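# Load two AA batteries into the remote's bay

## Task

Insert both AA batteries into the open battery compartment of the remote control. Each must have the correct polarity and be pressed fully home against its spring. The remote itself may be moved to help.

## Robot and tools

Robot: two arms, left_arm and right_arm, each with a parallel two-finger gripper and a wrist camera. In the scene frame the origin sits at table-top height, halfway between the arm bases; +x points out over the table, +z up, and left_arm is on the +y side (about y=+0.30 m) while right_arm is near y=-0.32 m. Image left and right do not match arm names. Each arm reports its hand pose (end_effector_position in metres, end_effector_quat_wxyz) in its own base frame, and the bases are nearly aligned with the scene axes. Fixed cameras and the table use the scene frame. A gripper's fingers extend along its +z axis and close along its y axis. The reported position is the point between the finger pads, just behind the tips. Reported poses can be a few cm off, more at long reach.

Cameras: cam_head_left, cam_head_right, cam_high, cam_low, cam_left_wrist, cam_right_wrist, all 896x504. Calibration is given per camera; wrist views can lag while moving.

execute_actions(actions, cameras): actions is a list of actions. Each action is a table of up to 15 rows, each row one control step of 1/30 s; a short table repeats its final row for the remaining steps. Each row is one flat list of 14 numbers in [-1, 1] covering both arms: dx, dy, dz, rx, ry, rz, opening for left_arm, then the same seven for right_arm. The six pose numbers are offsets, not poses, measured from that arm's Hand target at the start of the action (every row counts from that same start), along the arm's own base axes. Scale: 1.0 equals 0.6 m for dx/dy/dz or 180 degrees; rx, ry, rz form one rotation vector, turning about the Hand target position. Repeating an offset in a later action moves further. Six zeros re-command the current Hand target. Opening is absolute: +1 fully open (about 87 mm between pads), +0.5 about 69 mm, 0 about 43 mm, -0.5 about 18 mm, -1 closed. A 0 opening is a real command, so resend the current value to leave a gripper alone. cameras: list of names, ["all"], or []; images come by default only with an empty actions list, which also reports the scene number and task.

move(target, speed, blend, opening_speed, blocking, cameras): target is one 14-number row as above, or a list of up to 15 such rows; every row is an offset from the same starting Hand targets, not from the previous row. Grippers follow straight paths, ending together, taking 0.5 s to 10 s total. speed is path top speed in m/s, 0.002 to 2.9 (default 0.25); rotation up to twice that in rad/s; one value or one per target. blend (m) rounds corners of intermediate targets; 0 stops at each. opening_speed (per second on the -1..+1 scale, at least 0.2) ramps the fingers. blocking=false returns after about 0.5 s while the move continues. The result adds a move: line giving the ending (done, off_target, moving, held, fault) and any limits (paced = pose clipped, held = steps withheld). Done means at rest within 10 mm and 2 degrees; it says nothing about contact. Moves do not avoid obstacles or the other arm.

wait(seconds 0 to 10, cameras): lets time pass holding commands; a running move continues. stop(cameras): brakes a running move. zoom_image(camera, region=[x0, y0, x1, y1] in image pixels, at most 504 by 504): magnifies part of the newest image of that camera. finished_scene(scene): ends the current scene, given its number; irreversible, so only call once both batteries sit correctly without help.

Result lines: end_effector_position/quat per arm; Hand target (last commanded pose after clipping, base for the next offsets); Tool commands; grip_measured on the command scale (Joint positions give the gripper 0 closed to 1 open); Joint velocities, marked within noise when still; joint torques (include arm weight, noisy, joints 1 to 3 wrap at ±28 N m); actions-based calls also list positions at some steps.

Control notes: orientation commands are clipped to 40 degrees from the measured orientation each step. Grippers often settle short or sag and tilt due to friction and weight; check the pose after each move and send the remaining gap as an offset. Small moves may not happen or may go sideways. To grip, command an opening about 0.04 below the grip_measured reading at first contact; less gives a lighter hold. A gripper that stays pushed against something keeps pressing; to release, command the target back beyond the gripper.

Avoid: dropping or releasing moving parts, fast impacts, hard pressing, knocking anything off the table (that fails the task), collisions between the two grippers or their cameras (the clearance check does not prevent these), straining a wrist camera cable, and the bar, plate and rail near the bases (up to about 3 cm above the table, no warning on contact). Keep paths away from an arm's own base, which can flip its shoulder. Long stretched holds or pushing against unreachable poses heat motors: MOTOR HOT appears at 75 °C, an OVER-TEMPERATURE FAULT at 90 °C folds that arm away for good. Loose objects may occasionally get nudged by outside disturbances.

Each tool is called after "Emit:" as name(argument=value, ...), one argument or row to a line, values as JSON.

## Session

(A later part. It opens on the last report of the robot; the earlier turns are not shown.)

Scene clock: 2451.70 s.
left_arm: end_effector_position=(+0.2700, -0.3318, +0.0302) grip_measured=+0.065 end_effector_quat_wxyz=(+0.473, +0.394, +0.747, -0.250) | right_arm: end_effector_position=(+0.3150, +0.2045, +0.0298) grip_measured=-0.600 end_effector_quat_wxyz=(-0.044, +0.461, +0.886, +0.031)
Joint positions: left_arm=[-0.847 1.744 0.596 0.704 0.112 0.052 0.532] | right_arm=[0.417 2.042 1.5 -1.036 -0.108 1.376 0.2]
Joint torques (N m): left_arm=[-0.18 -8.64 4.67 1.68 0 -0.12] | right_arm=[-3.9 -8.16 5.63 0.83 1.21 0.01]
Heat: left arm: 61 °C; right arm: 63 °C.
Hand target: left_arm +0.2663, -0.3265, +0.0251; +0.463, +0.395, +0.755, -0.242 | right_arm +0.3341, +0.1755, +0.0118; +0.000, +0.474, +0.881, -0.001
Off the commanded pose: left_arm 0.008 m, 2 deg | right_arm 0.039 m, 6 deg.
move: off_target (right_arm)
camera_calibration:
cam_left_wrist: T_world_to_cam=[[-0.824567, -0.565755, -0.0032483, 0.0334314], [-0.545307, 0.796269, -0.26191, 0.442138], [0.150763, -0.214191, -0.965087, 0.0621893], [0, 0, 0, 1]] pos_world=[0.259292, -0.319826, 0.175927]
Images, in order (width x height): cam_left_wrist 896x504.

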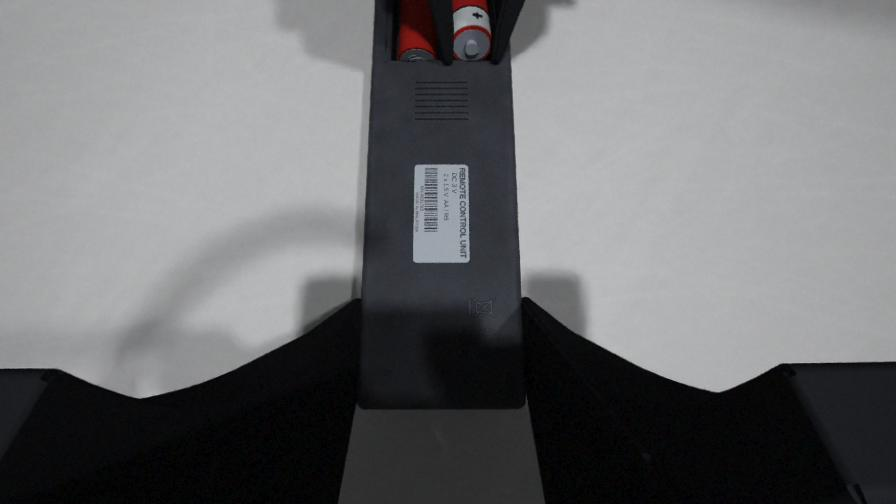

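Emit:
move(
  target=[0,0,0,0,0,0,0.0, -0.0182,0.028,-0.004,0,0,0,-0.75],
  speed=0.05,
  cameras=["cam_left_wrist"],
)

Emit:
zoom_image(
  camera="cam_left_wrist",
  region=[350, 0, 550, 110],
)

Scene clock: 2456.67 s.
left_arm: end_effector_position=(+0.2690, -0.3301, +0.0275) grip_measured=+0.065 end_effector_quat_wxyz=(+0.469, +0.394, +0.751, -0.247) | right_arm: end_effector_position=(+0.3136, +0.2078, +0.0279) grip_measured=-0.600 end_effector_quat_wxyz=(-0.040, +0.462, +0.885, +0.028)
Joint positions: left_arm=[-0.847 1.744 0.596 0.691 0.109 0.052 0.532] | right_arm=[0.431 2.042 1.495 -1.028 -0.097 1.393 0.2]
Joint torques (N m): left_arm=[-0.1 -8.58 4.44 1.67 0.05 -0.1] | right_arm=[-0.5 -8.75 4.01 0.94 1.09 0.31]
Heat: left arm: 60 °C; right arm: 62 °C.
Hand target: left_arm +0.2663, -0.3266, +0.0252; +0.463, +0.395, +0.755, -0.242 | right_arm +0.3232, +0.1924, +0.0094; +0.000, +0.474, +0.881, -0.001
Off the commanded pose: left_arm 0.005 m, 1 deg | right_arm 0.026 m, 6 deg.
move: off_target (right_arm)
camera_calibration:
cam_left_wrist: T_world_to_cam=[[-0.823435, -0.567404, -0.00267784, 0.0327276], [-0.548945, 0.797823, -0.249275, 0.440758], [0.143576, -0.203792, -0.968429, 0.0655207], [0, 0, 0, 1]] pos_world=[0.259493, -0.319724, 0.17341]
Images, in order (width x height): cam_left_wrist 896x504.

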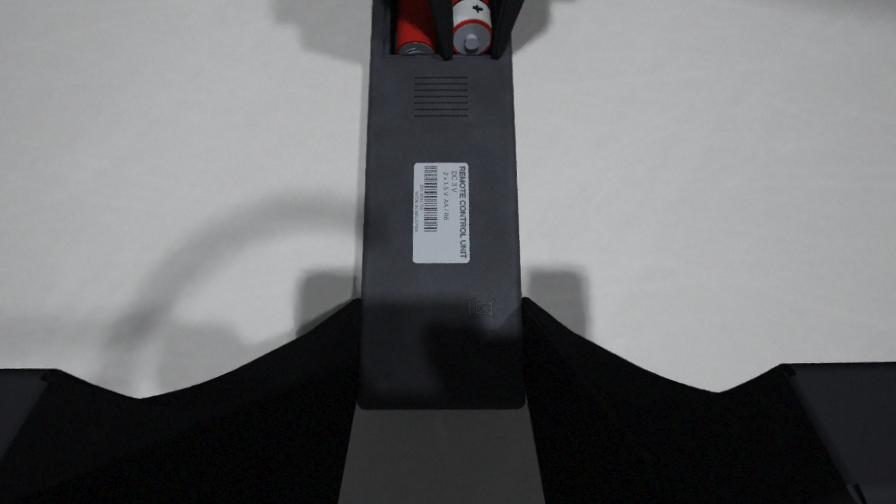

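Scaled by 2.520.

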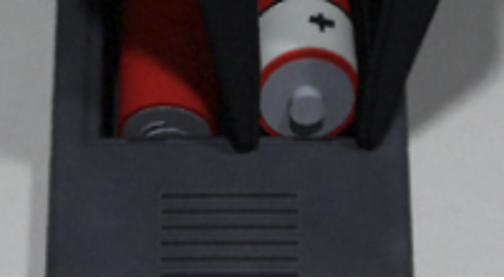

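Emit:
move(
  target=[0,0,0,0,0,0,0.0, 0,0,0,0,0,0,-0.4],
  opening_speed=0.5,
  speed=0.05,
  cameras=["cam_left_wrist"],
)

Emit:
zoom_image(
  camera="cam_left_wrist",
  region=[350, 0, 550, 110],
)

Scene clock: 2459.40 s.
left_arm: end_effector_position=(+0.2689, -0.3299, +0.0271) grip_measured=+0.065 end_effector_quat_wxyz=(+0.468, +0.394, +0.752, -0.247) | right_arm: end_effector_position=(+0.3173, +0.2081, +0.0271) grip_measured=-0.400 end_effector_quat_wxyz=(-0.033, +0.467, +0.883, +0.030)
Joint positions: left_arm=[-0.847 1.744 0.596 0.689 0.109 0.052 0.532] | right_arm=[0.431 2.041 1.493 -1.014 -0.089 1.405 0.3]
Joint torques (N m): left_arm=[-0.06 -8.64 4.46 1.74 0.03 -0.09] | right_arm=[-0.44 -8.7 4.18 0.82 1.01 0.18]
Heat: left arm: 60 °C; right arm: 61 °C.
Hand target: left_arm +0.2663, -0.3265, +0.0251; +0.463, +0.395, +0.756, -0.242 | right_arm +0.3231, +0.1924, +0.0094; +0.000, +0.474, +0.881, -0.001
Off the commanded pose: left_arm 0.005 m, 1 deg | right_arm 0.024 m, 5 deg.
move: off_target (right_arm)
camera_calibration:
cam_left_wrist: T_world_to_cam=[[-0.823237, -0.567693, -0.00253803, 0.0326411], [-0.549578, 0.798072, -0.247072, 0.440575], [0.142287, -0.202004, -0.968994, 0.0661202], [0, 0, 0, 1]] pos_world=[0.259594, -0.319724, 0.173007]
Images, in order (width x height): cam_left_wrist 896x504.

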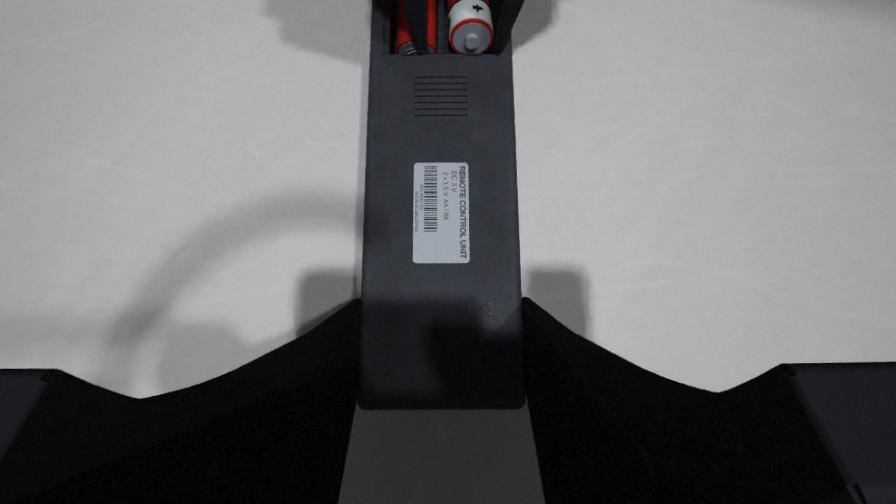

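Scaled by 2.520.

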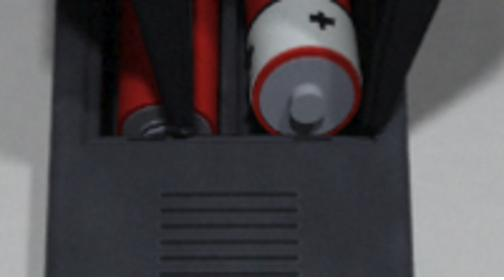

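Emit:
move(
  target=[
    [0,0,0,0,0,0,0.0, -0.008,0.027,0.06,0,0,0,-0.4],
    [0,0,0,0,0,0,0.0, -0.008,0.027,0.10,0,0,0,-1],
  ],
  speed=0.12,
  blend=[0.01, 0],
  cameras=["cam_left_wrist", "cam_right_wrist", "cam_low"],
)

Emit:
zoom_image(
  camera="cam_left_wrist",
  region=[350, 0, 550, 110],
)

Emit:
zoom_image(
  camera="cam_right_wrist",
  region=[330, 100, 530, 300],
)

Emit:
zoom_image(
  camera="cam_low",
  region=[400, 220, 520, 280],
)

Scene clock: 2464.37 s.
left_arm: end_effector_position=(+0.2689, -0.3299, +0.0271) grip_measured=+0.065 end_effector_quat_wxyz=(+0.468, +0.394, +0.752, -0.247) | right_arm: end_effector_position=(+0.3140, +0.2062, +0.0546) grip_measured=-0.975 end_effector_quat_wxyz=(-0.015, +0.471, +0.882, -0.011)
Joint positions: left_arm=[-0.847 1.744 0.596 0.689 0.109 0.052 0.532] | right_arm=[0.465 2.039 1.617 -1.184 -0.012 1.446 0.012]
Joint torques (N m): left_arm=[-0.09 -8.65 4.18 1.7 0.01 -0.08] | right_arm=[0.4 -12.75 8.99 0.21 0.22 0.26]
Heat: left arm: 60 °C; right arm: 61 °C.
Hand target: left_arm +0.2663, -0.3265, +0.0252; +0.463, +0.395, +0.755, -0.242 | right_arm +0.3184, +0.2085, +0.0695; +0.000, +0.474, +0.880, +0.000
Off the commanded pose: left_arm 0.005 m, 1 deg | right_arm 0.016 m, 2 deg.
move: off_target (right_arm); target 2's new opening was sent with right_arm's hand 0.016 m and 2 deg from that target
camera_calibration:
cam_left_wrist: T_world_to_cam=[[-0.823237, -0.567693, -0.00253803, 0.0326411], [-0.549578, 0.798072, -0.247072, 0.440575], [0.142287, -0.202004, -0.968994, 0.0661202], [0, 0, 0, 1]] pos_world=[0.259594, -0.319724, 0.173007]
cam_right_wrist: T_world_to_cam=[[-0.835854, -0.547083, 0.0452553, 0.370529], [-0.321268, 0.554358, 0.767772, -0.0320775], [-0.445122, 0.627207, -0.639123, 0.186716], [0, 0, 0, 1]] pos_world=[0.382515, 0.103383, 0.127194]
Images, in order (width x height): cam_low 896x504, cam_left_wrist 896x504, cam_right_wrist 896x504.

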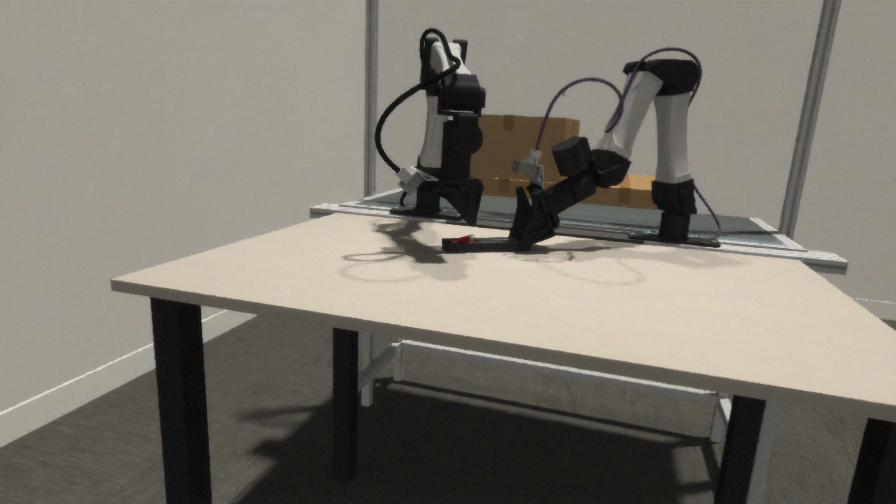

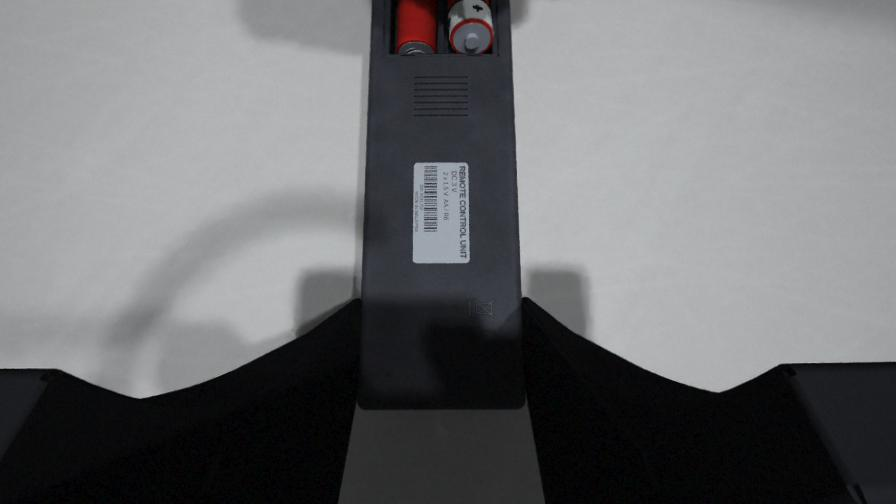

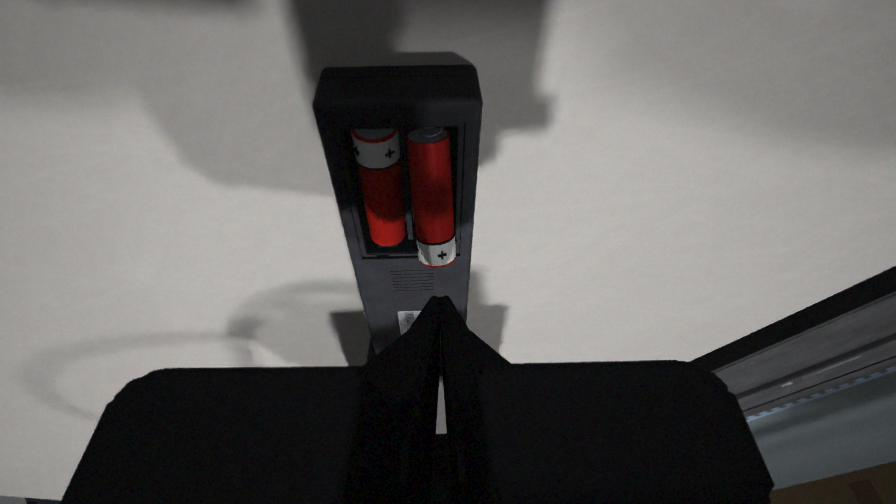

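Scaled by 2.520.

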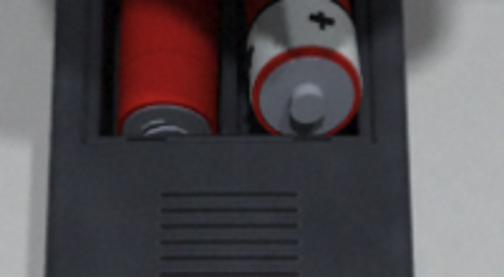

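Scaled by 2.520.

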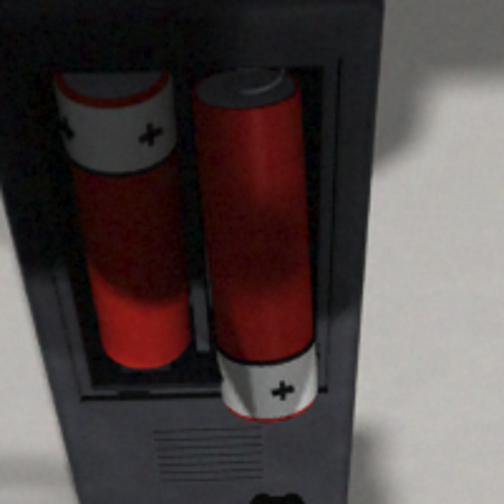

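Scaled by 4.200.

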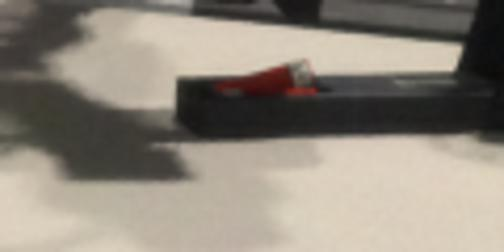

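Emit:
move(
  target=[0,0,0,0,0,0,0.0, -0.0065,-0.0030,-0.0575,0,0,0,-1],
  speed=0.06,
  cameras=["cam_right_wrist", "cam_left_wrist"],
)

Emit:
zoom_image(
  camera="cam_left_wrist",
  region=[350, 0, 550, 110],
)

Emit:
zoom_image(
  camera="cam_right_wrist",
  region=[330, 200, 530, 400],
)

Scene clock: 2471.10 s.
left_arm: end_effector_position=(+0.2688, -0.3298, +0.0270) grip_measured=+0.065 end_effector_quat_wxyz=(+0.468, +0.394, +0.752, -0.247) | right_arm: end_effector_position=(+0.3101, +0.2044, +0.0356) grip_measured=-0.976 end_effector_quat_wxyz=(-0.015, +0.471, +0.882, -0.011)
Joint positions: left_arm=[-0.847 1.744 0.596 0.689 0.109 0.052 0.532] | right_arm=[0.465 2.039 1.539 -1.106 -0.013 1.446 0.012]
Joint torques (N m): left_arm=[-0.14 -8.51 4.42 1.77 0.03 -0.06] | right_arm=[0.49 -11.56 4.72 0.8 0.23 0.26]
Heat: left arm: 61 °C; right arm: 63 °C.
Hand target: left_arm +0.2663, -0.3265, +0.0251; +0.463, +0.395, +0.756, -0.242 | right_arm +0.3145, +0.2067, +0.0350; +0.000, +0.474, +0.880, -0.001
Off the commanded pose: left_arm 0.005 m, 1 deg | right_arm 0.005 m, 2 deg.
move: done
camera_calibration:
cam_left_wrist: T_world_to_cam=[[-0.823222, -0.567714, -0.00253726, 0.0326303], [-0.549652, 0.798134, -0.24671, 0.440526], [0.142086, -0.201702, -0.969086, 0.0661874], [0, 0, 0, 1]] pos_world=[0.259594, -0.319724, 0.172906]
cam_right_wrist: T_world_to_cam=[[-0.835878, -0.547055, 0.0451666, 0.367115], [-0.320983, 0.553878, 0.768237, -0.0176465], [-0.445285, 0.627655, -0.63857, 0.173856], [0, 0, 0, 1]] pos_world=[0.378614, 0.101484, 0.107995]
Images, in order (width x height): cam_left_wrist 896x504, cam_right_wrist 896x504.

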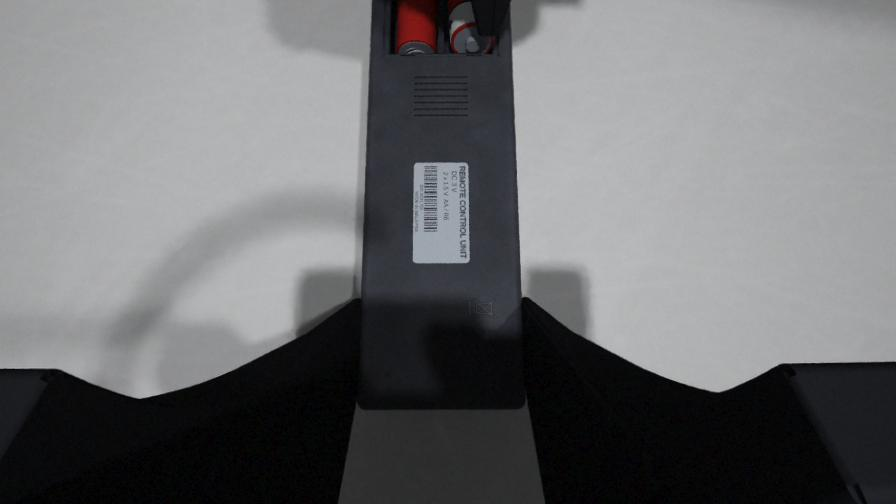

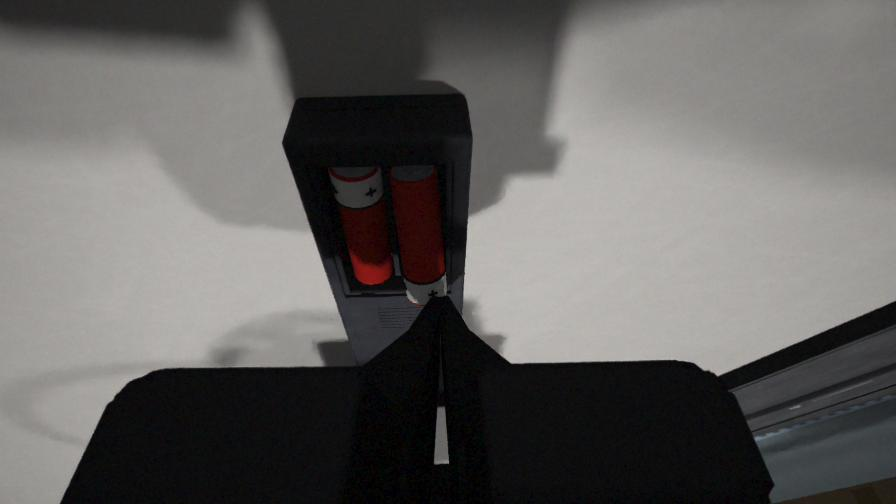

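Scaled by 2.520.

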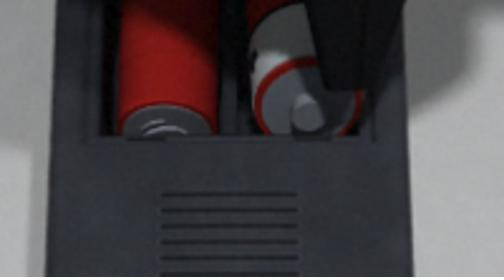

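Scaled by 2.520.

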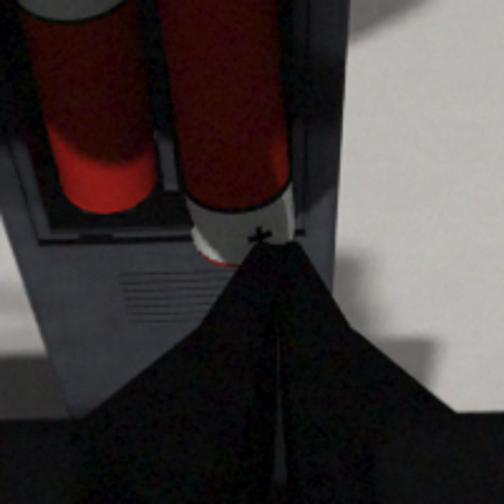

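Emit:
move(
  target=[
    [0,0,0,0,0,0,0.0, 0.0055,0.0036,0.015,0,0,0,-1],
    [0,0,0,0,0,0,0.0, 0.0055,0.0036,0.0,0,0,0,-1],
  ],
  speed=0.06,
  cameras=["cam_right_wrist"],
)

Emit:
zoom_image(
  camera="cam_right_wrist",
  region=[330, 200, 530, 400],
)

Scene clock: 2476.63 s.
left_arm: end_effector_position=(+0.2688, -0.3298, +0.0270) grip_measured=+0.065 end_effector_quat_wxyz=(+0.468, +0.394, +0.752, -0.247) | right_arm: end_effector_position=(+0.3104, +0.2045, +0.0359) grip_measured=-0.976 end_effector_quat_wxyz=(-0.015, +0.471, +0.882, -0.011)
Joint positions: left_arm=[-0.847 1.744 0.596 0.689 0.109 0.052 0.532] | right_arm=[0.465 2.039 1.541 -1.107 -0.013 1.446 0.012]
Joint torques (N m): left_arm=[0.03 -8.72 4.31 1.75 0.03 -0.08] | right_arm=[0.58 -10.33 6.58 0.75 0.23 0.27]
Heat: left arm: 61 °C; right arm: 64 °C.
Hand target: left_arm +0.2663, -0.3265, +0.0251; +0.463, +0.395, +0.756, -0.242 | right_arm +0.3178, +0.2089, +0.0350; +0.000, +0.474, +0.880, +0.000
Off the commanded pose: left_arm 0.005 m, 1 deg | right_arm 0.009 m, 2 deg.
move: done
camera_calibration:
cam_right_wrist: T_world_to_cam=[[-0.835893, -0.54709, 0.0444365, 0.367409], [-0.321505, 0.55362, 0.768205, -0.0177172], [-0.444879, 0.627851, -0.63866, 0.173973], [0, 0, 0, 1]] pos_world=[0.378815, 0.101585, 0.108394]
Images, in order (width x height): cam_right_wrist 896x504.

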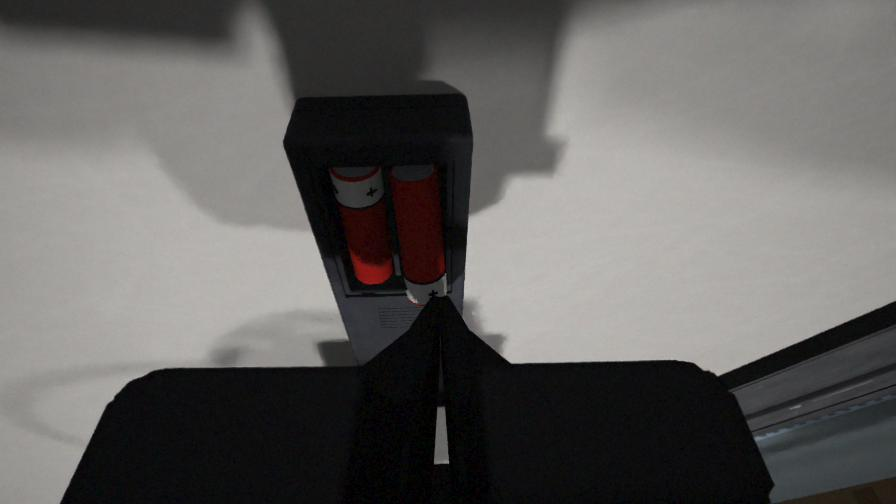

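Scaled by 2.520.

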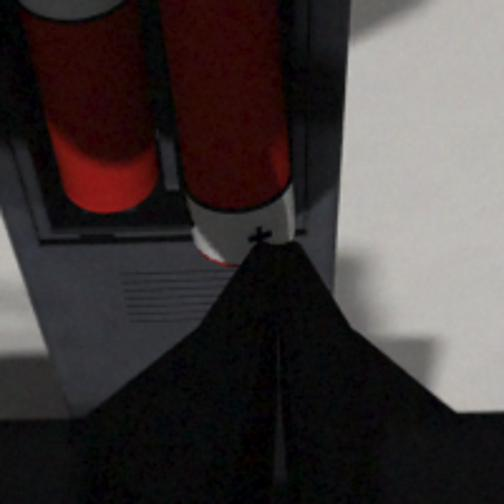

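Emit:
move(
  target=[
    [0,0,0,0,0,0,0.0, 0.0220,0.0140,0.045,0,0,0,-1],
    [0,0,0,0,0,0,0.0, 0.0040,0.0026,0.002,0,0,0,-1],
  ],
  speed=0.08,
  cameras=["cam_right_wrist"],
)

Emit:
zoom_image(
  camera="cam_right_wrist",
  region=[330, 200, 530, 400],
)

Scene clock: 2481.97 s.
left_arm: end_effector_position=(+0.2688, -0.3298, +0.0270) grip_measured=+0.065 end_effector_quat_wxyz=(+0.468, +0.394, +0.752, -0.247) | right_arm: end_effector_position=(+0.3152, +0.2084, +0.0356) grip_measured=-0.976 end_effector_quat_wxyz=(-0.015, +0.471, +0.882, -0.011)
Joint positions: left_arm=[-0.847 1.744 0.596 0.689 0.109 0.052 0.532] | right_arm=[0.469 2.062 1.574 -1.117 -0.011 1.451 0.012]
Joint torques (N m): left_arm=[-0.1 -8.72 4.3 1.74 -0.03 -0.04] | right_arm=[0.27 -11.6 5.37 0.75 0.22 0.23]
Heat: left arm: 61 °C; right arm: 64 °C.
Hand target: left_arm +0.2663, -0.3265, +0.0251; +0.463, +0.395, +0.756, -0.242 | right_arm +0.3202, +0.2105, +0.0362; +0.000, +0.474, +0.881, +0.000
Off the commanded pose: left_arm 0.005 m, 1 deg | right_arm 0.005 m, 2 deg.
move: done
camera_calibration:
cam_right_wrist: T_world_to_cam=[[-0.836525, -0.546142, 0.044213, 0.373588], [-0.321616, 0.554741, 0.76735, -0.0182141], [-0.443608, 0.627688, -0.639703, 0.173259], [0, 0, 0, 1]] pos_world=[0.383517, 0.105384, 0.108293]
Images, in order (width x height): cam_right_wrist 896x504.

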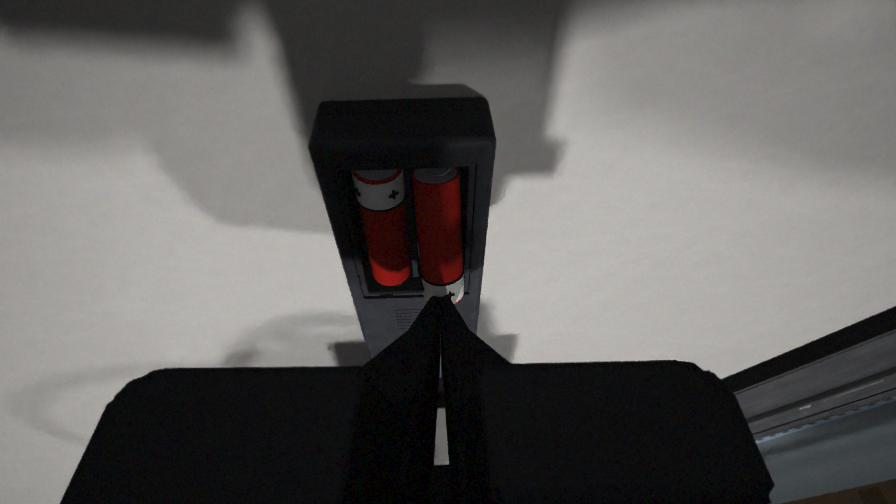

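Scaled by 2.520.

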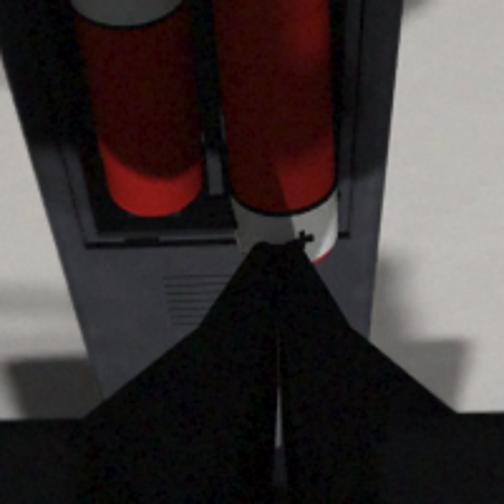

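Emit:
move(
  target=[
    [0,0,0,0,0,0,0.0, 0.0073,-0.0112,0.012,0,0,0,-1],
    [0,0,0,0,0,0,0.0, 0.0073,-0.0112,0.0,0,0,0,-1],
  ],
  speed=0.06,
  cameras=["cam_right_wrist"],
)

Emit:
zoom_image(
  camera="cam_right_wrist",
  region=[330, 200, 530, 400],
)

Scene clock: 2489.73 s.
left_arm: end_effector_position=(+0.2688, -0.3298, +0.0270) grip_measured=+0.065 end_effector_quat_wxyz=(+0.468, +0.394, +0.752, -0.247) | right_arm: end_effector_position=(+0.3163, +0.2071, +0.0358) grip_measured=-0.976 end_effector_quat_wxyz=(-0.014, +0.472, +0.881, -0.010)
Joint positions: left_arm=[-0.847 1.744 0.596 0.689 0.109 0.052 0.532] | right_arm=[0.465 2.062 1.574 -1.116 -0.011 1.448 0.012]
Joint torques (N m): left_arm=[-0.03 -8.58 4.52 1.73 0.02 -0.16] | right_arm=[-1.26 -11.33 5.82 0.73 0.22 0.06]
Heat: left arm: 61 °C; right arm: 65 °C.
Hand target: left_arm +0.2663, -0.3265, +0.0251; +0.463, +0.395, +0.756, -0.242 | right_arm +0.3247, +0.2038, +0.0362; +0.000, +0.474, +0.881, +0.000
Off the commanded pose: left_arm 0.005 m, 1 deg | right_arm 0.009 m, 2 deg.
move: done
camera_calibration:
cam_right_wrist: T_world_to_cam=[[-0.837185, -0.545248, 0.0427225, 0.373814], [-0.321982, 0.554504, 0.767367, -0.0170935], [-0.442095, 0.628673, -0.639783, 0.17388], [0, 0, 0, 1]] pos_world=[0.384319, 0.103986, 0.108392]
Images, in order (width x height): cam_right_wrist 896x504.

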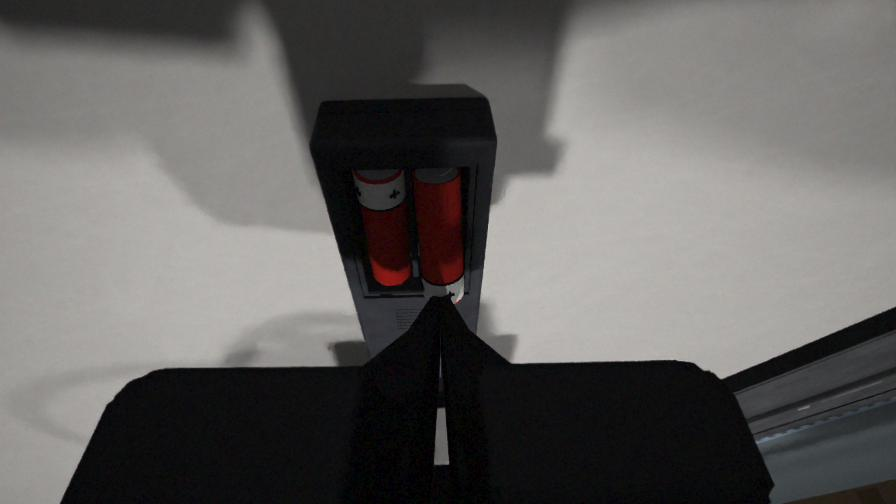

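Scaled by 2.520.

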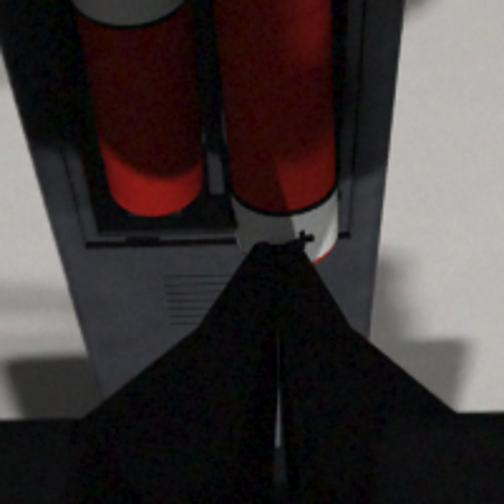

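Emit:
move(
  target=[0,0,0,0,0,0,0.0, 0.002,-0.003,-0.045,0,0,0,-1],
  speed=0.05,
)

Emit:
move(
  target=[0,0,0,0,0,0,0.0, 0,0,-0.02,0,0,0,-1],
  speed=0.05,
  cameras=["cam_left_wrist"],
)

Emit:
zoom_image(
  camera="cam_left_wrist",
  region=[350, 0, 550, 110],
)

Scene clock: 2492.83 s.
left_arm: end_effector_position=(+0.2688, -0.3298, +0.0270) grip_measured=+0.065 end_effector_quat_wxyz=(+0.468, +0.395, +0.751, -0.247) | right_arm: end_effector_position=(+0.3246, +0.2094, +0.0239) grip_measured=-0.976 end_effector_quat_wxyz=(-0.004, +0.473, +0.881, +0.011)
Joint positions: left_arm=[-0.847 1.744 0.596 0.689 0.109 0.053 0.532] | right_arm=[0.457 2.061 1.524 -1.02 -0.019 1.443 0.012]
Joint torques (N m): left_arm=[-0.06 -8.68 4.57 1.73 0.06 -0.05] | right_arm=[-0.98 -8.57 4.23 0.82 0.31 0.04]
Heat: left arm: 61 °C; right arm: 65 °C.
Hand target: left_arm +0.2663, -0.3265, +0.0251; +0.463, +0.395, +0.755, -0.242 | right_arm +0.3257, +0.2020, +0.0091; +0.000, +0.474, +0.881, -0.001
Off the commanded pose: left_arm 0.005 m, 1 deg | right_arm 0.017 m, 1 deg.
move: off_target (right_arm)

Scene clock: 2493.57 s.
left_arm: end_effector_position=(+0.2688, -0.3298, +0.0270) grip_measured=+0.065 end_effector_quat_wxyz=(+0.468, +0.395, +0.751, -0.247) | right_arm: end_effector_position=(+0.3235, +0.2108, +0.0229) grip_measured=-0.976 end_effector_quat_wxyz=(-0.010, +0.472, +0.881, +0.017)
Joint positions: left_arm=[-0.847 1.744 0.596 0.689 0.109 0.053 0.532] | right_arm=[0.453 2.06 1.515 -1.009 -0.037 1.437 0.012]
Joint torques (N m): left_arm=[-0.05 -8.61 4.51 1.72 0.01 -0.13] | right_arm=[-0.66 -7.19 2.56 1.15 0.48 0.08]
Heat: left arm: 61 °C; right arm: 65 °C.
Hand target: left_arm +0.2663, -0.3265, +0.0251; +0.463, +0.395, +0.755, -0.242 | right_arm +0.3257, +0.2019, -0.0029; +0.000, +0.474, +0.881, -0.001
Off the commanded pose: left_arm 0.005 m, 1 deg | right_arm 0.027 m, 2 deg.
move: off_target (right_arm)
camera_calibration:
cam_left_wrist: T_world_to_cam=[[-0.823622, -0.567131, -0.00302668, 0.0329216], [-0.548976, 0.798573, -0.246791, 0.440451], [0.14238, -0.201601, -0.969064, 0.0661542], [0, 0, 0, 1]] pos_world=[0.259493, -0.319725, 0.172907]
Images, in order (width x height): cam_left_wrist 896x504.

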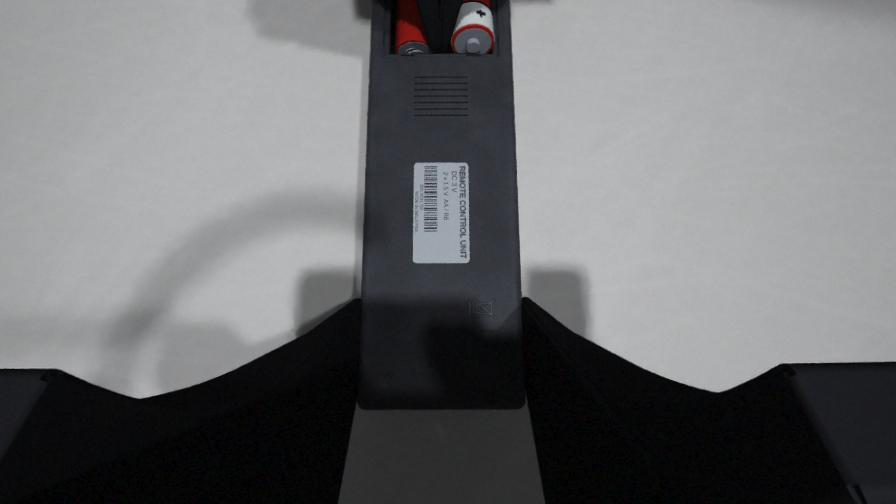

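Scaled by 2.520.

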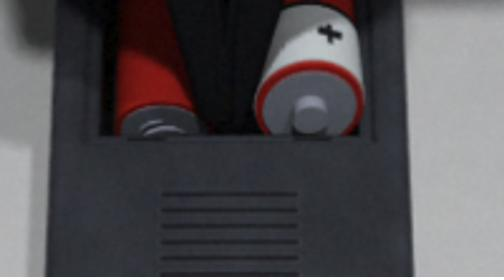

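Emit:
move(
  target=[0,0,0,0,0,0,0.0, -0.002,0.012,0.12,0,0,0,-1],
  speed=0.1,
  cameras=["cam_left_wrist", "cam_low", "cam_right_wrist"],
)

Emit:
zoom_image(
  camera="cam_left_wrist",
  region=[350, 0, 550, 110],
)

Emit:
zoom_image(
  camera="cam_low",
  region=[400, 220, 520, 280],
)

Emit:
zoom_image(
  camera="cam_right_wrist",
  region=[330, 100, 530, 300],
)

Scene clock: 2499.67 s.
left_arm: end_effector_position=(+0.2689, -0.3298, +0.0270) grip_measured=+0.065 end_effector_quat_wxyz=(+0.468, +0.395, +0.752, -0.246) | right_arm: end_effector_position=(+0.3207, +0.2065, +0.0553) grip_measured=-0.976 end_effector_quat_wxyz=(-0.014, +0.471, +0.882, -0.010)
Joint positions: left_arm=[-0.847 1.744 0.596 0.689 0.109 0.053 0.532] | right_arm=[0.458 2.059 1.649 -1.193 -0.012 1.44 0.012]
Joint torques (N m): left_arm=[-0.24 -8.44 4.45 1.7 -0.02 -0.05] | right_arm=[0.59 -12.59 9.06 0.25 0.22 0.26]
Heat: left arm: 61 °C; right arm: 62 °C.
Hand target: left_arm +0.2663, -0.3265, +0.0251; +0.463, +0.395, +0.756, -0.242 | right_arm +0.3245, +0.2092, +0.0691; +0.000, +0.474, +0.881, -0.001
Off the commanded pose: left_arm 0.005 m, 1 deg | right_arm 0.015 m, 2 deg.
move: off_target (right_arm)
camera_calibration:
cam_left_wrist: T_world_to_cam=[[-0.823415, -0.56743, -0.00322283, 0.032807], [-0.549233, 0.798411, -0.246743, 0.440457], [0.142583, -0.201402, -0.969076, 0.0661672], [0, 0, 0, 1]] pos_world=[0.259493, -0.319724, 0.172907]
cam_right_wrist: T_world_to_cam=[[-0.836591, -0.54626, 0.0414154, 0.376464], [-0.323267, 0.553284, 0.767708, -0.0296927], [-0.442282, 0.628869, -0.63946, 0.188733], [0, 0, 0, 1]] pos_world=[0.388821, 0.103388, 0.127891]
Images, in order (width x height): cam_low 896x504, cam_left_wrist 896x504, cam_right_wrist 896x504.

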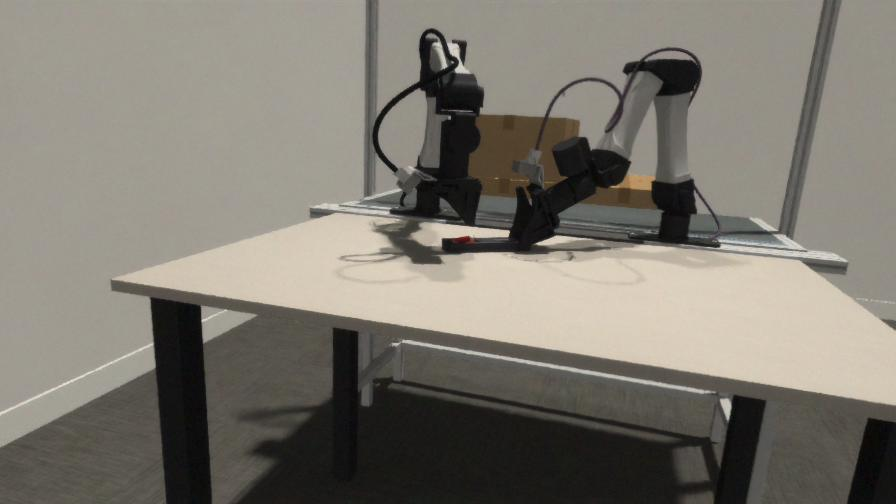

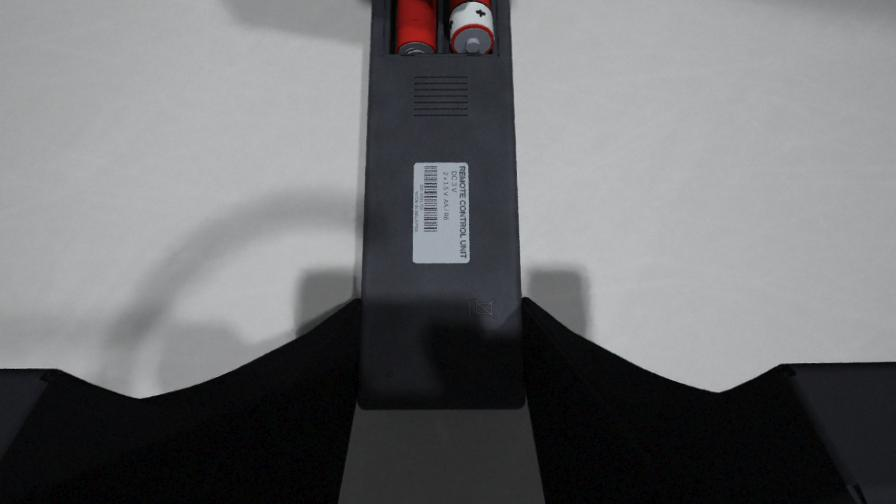

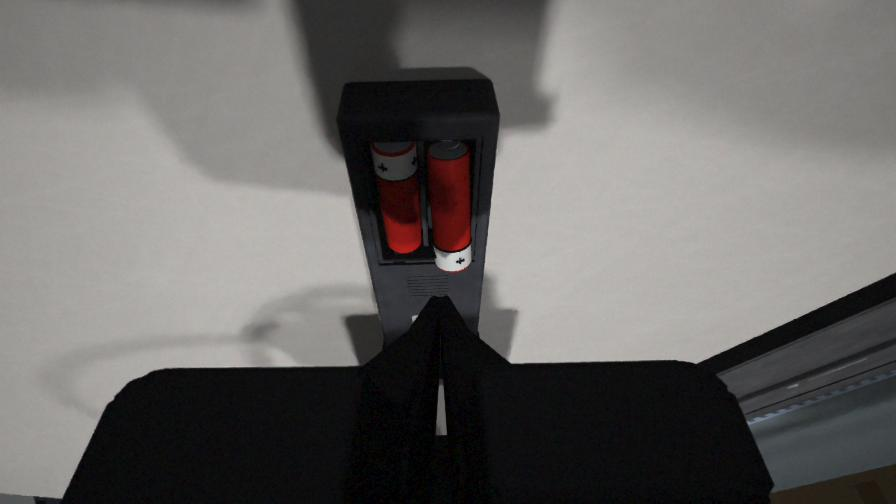

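Scaled by 2.520.

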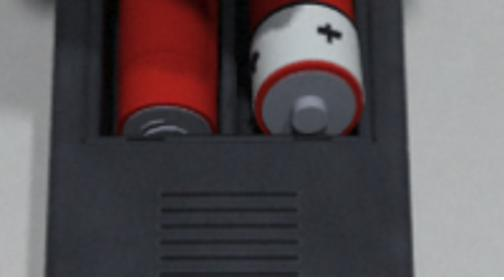

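Scaled by 4.200.

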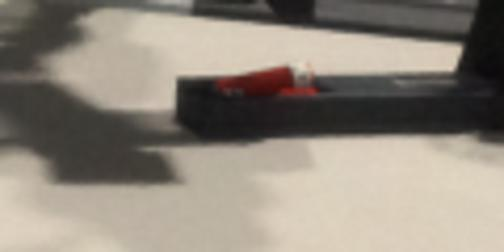

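Scaled by 2.520.

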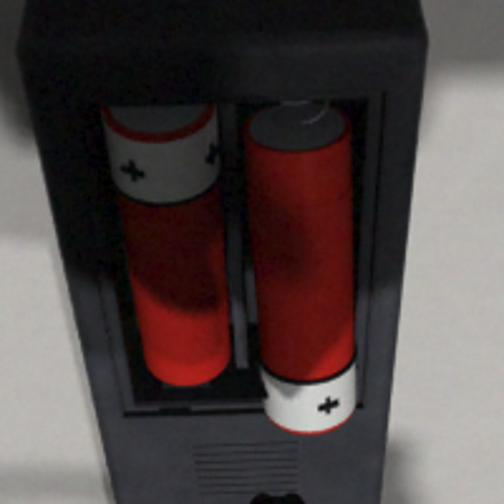

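Emit:
move(
  target=[
    [0,0,0,0,0,0,0.0, -0.0158,-0.0045,0.0,0,0,0,-1],
    [0,0,0,0,0,0,0.0, -0.0158,-0.0045,-0.052,0,0,0,-1],
  ],
  speed=0.06,
  cameras=["cam_right_wrist"],
)

Emit:
zoom_image(
  camera="cam_right_wrist",
  region=[330, 200, 530, 400],
)

Scene clock: 2511.27 s.
left_arm: end_effector_position=(+0.2689, -0.3298, +0.0270) grip_measured=+0.065 end_effector_quat_wxyz=(+0.468, +0.395, +0.752, -0.246) | right_arm: end_effector_position=(+0.3157, +0.2058, +0.0389) grip_measured=-0.976 end_effector_quat_wxyz=(-0.007, +0.472, +0.882, +0.000)
Joint positions: left_arm=[-0.847 1.744 0.596 0.689 0.109 0.053 0.532] | right_arm=[0.463 2.029 1.54 -1.088 -0.011 1.445 0.012]
Joint torques (N m): left_arm=[-0.05 -8.49 4.55 1.72 0.01 -0.13] | right_arm=[0.59 -10.8 5.61 0.54 0.22 0.26]
Heat: left arm: 61 °C; right arm: 62 °C.
Hand target: left_arm +0.2662, -0.3265, +0.0251; +0.463, +0.395, +0.755, -0.242 | right_arm +0.3151, +0.2064, +0.0379; +0.000, +0.474, +0.880, -0.001
Off the commanded pose: left_arm 0.005 m, 1 deg | right_arm 0.001 m, 1 deg.
move: done
camera_calibration:
cam_right_wrist: T_world_to_cam=[[-0.837516, -0.546164, 0.0164864, 0.373803], [-0.340425, 0.545151, 0.766108, -0.0111952], [-0.427408, 0.636016, -0.6425, 0.170358], [0, 0, 0, 1]] pos_world=[0.382067, 0.10191, 0.111869]
Images, in order (width x height): cam_right_wrist 896x504.

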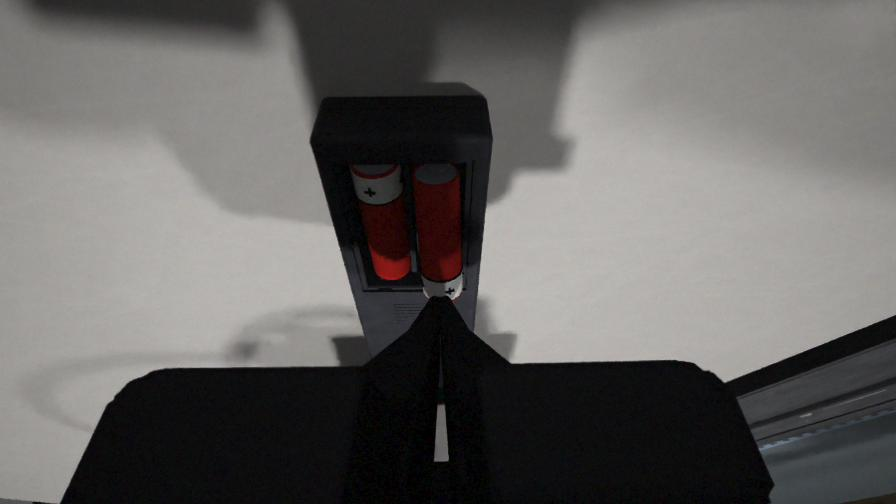

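Scaled by 2.520.

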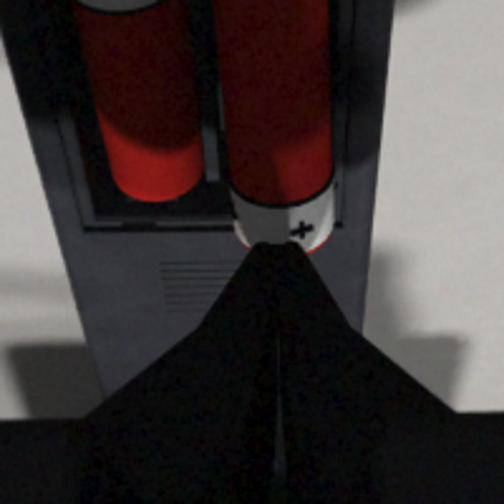

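Emit:
move(
  target=[
    [0,0,0,0,0,0,0.0, -0.001,-0.0008,-0.04,0,0,0,-1],
    [0,0,0,0,0,0,0.0, -0.002,-0.0012,-0.085,0,0,0,-1],
  ],
  speed=0.05,
  blend=[0.005, 0],
  cameras=["cam_left_wrist"],
)

Emit:
zoom_image(
  camera="cam_left_wrist",
  region=[350, 0, 550, 110],
)

Scene clock: 2520.83 s.
left_arm: end_effector_position=(+0.2691, -0.3296, +0.0270) grip_measured=+0.065 end_effector_quat_wxyz=(+0.468, +0.394, +0.752, -0.246) | right_arm: end_effector_position=(+0.3145, +0.2073, +0.0336) grip_measured=-0.976 end_effector_quat_wxyz=(+0.004, +0.471, +0.882, +0.024)
Joint positions: left_arm=[-0.847 1.744 0.596 0.689 0.108 0.053 0.532] | right_arm=[0.463 1.987 1.454 -0.994 -0.022 1.445 0.012]
Joint torques (N m): left_arm=[-0.13 -8.57 4.36 1.72 0.08 -0.13] | right_arm=[0.54 -2.8 0.72 1.58 0.33 0.23]
Heat: left arm: 61 °C; right arm: 62 °C.
Hand target: left_arm +0.2663, -0.3265, +0.0251; +0.463, +0.395, +0.756, -0.242 | right_arm +0.3138, +0.2057, -0.0131; +0.000, +0.474, +0.880, -0.001
Off the commanded pose: left_arm 0.005 m, 1 deg | right_arm 0.047 m, 3 deg.
move: off_target (right_arm)
camera_calibration:
cam_left_wrist: T_world_to_cam=[[-0.822661, -0.568519, -0.00383688, 0.0325099], [-0.550183, 0.797792, -0.246631, 0.440461], [0.143276, -0.200783, -0.969102, 0.0661959], [0, 0, 0, 1]] pos_world=[0.259595, -0.319623, 0.172907]
Images, in order (width x height): cam_left_wrist 896x504.

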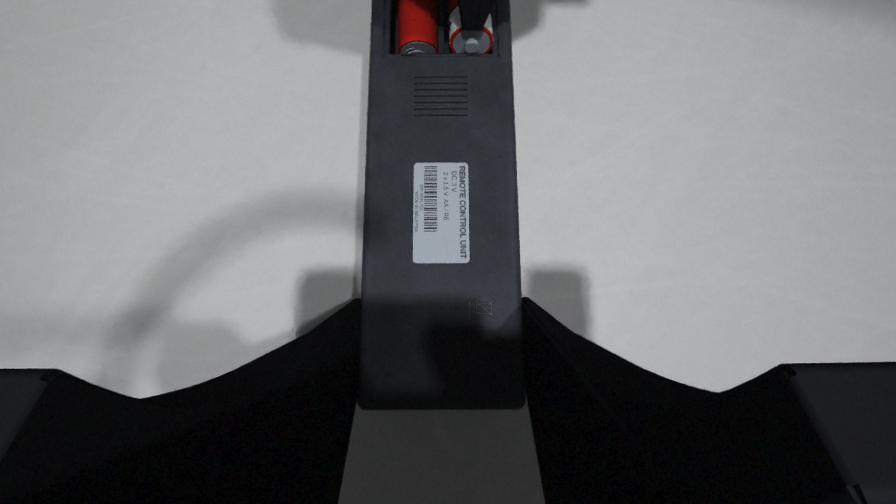

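Scaled by 2.520.

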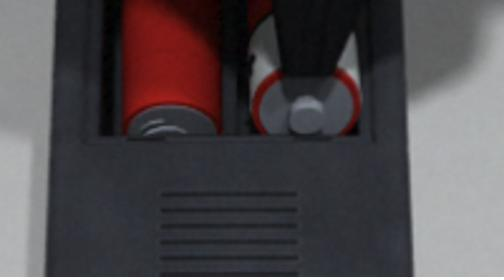

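Emit:
move(
  target=[0,0,0,0,0,0,0.0, 0.011,-0.0168,-0.01,0,0,0,-1],
  speed=0.04,
  cameras=["cam_left_wrist"],
)

Emit:
zoom_image(
  camera="cam_left_wrist",
  region=[350, 0, 550, 110],
)

Scene clock: 2526.30 s.
left_arm: end_effector_position=(+0.2691, -0.3296, +0.0270) grip_measured=+0.065 end_effector_quat_wxyz=(+0.468, +0.394, +0.752, -0.246) | right_arm: end_effector_position=(+0.3146, +0.2064, +0.0333) grip_measured=-0.976 end_effector_quat_wxyz=(-0.015, +0.472, +0.881, +0.040)
Joint positions: left_arm=[-0.847 1.744 0.596 0.689 0.108 0.053 0.532] | right_arm=[0.437 1.986 1.441 -0.979 -0.073 1.423 0.012]
Joint torques (N m): left_arm=[-0.08 -8.5 4.52 1.69 0.05 -0.13] | right_arm=[-0.03 -1.65 1.59 1.57 0.86 0.14]
Heat: left arm: 61 °C; right arm: 60 °C.
Hand target: left_arm +0.2663, -0.3265, +0.0251; +0.463, +0.395, +0.756, -0.242 | right_arm +0.3204, +0.1956, -0.0191; +0.000, +0.474, +0.880, -0.001
Off the commanded pose: left_arm 0.005 m, 1 deg | right_arm 0.054 m, 5 deg.
move: off_target (right_arm)
camera_calibration:
cam_left_wrist: T_world_to_cam=[[-0.822661, -0.568519, -0.00383688, 0.0325099], [-0.550183, 0.797792, -0.246631, 0.440461], [0.143276, -0.200783, -0.969102, 0.0661959], [0, 0, 0, 1]] pos_world=[0.259595, -0.319623, 0.172907]
Images, in order (width x height): cam_left_wrist 896x504.

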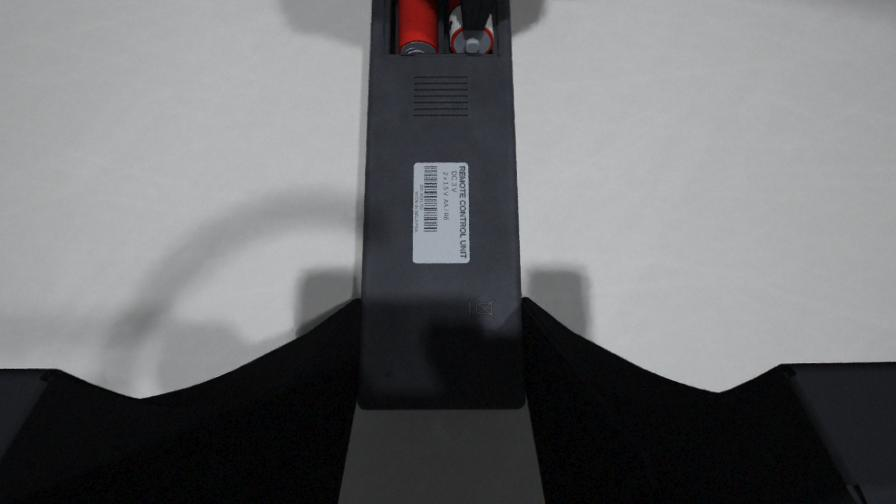

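Scaled by 2.520.

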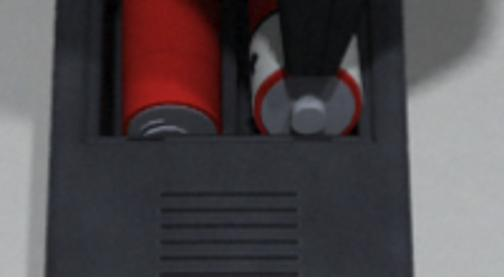

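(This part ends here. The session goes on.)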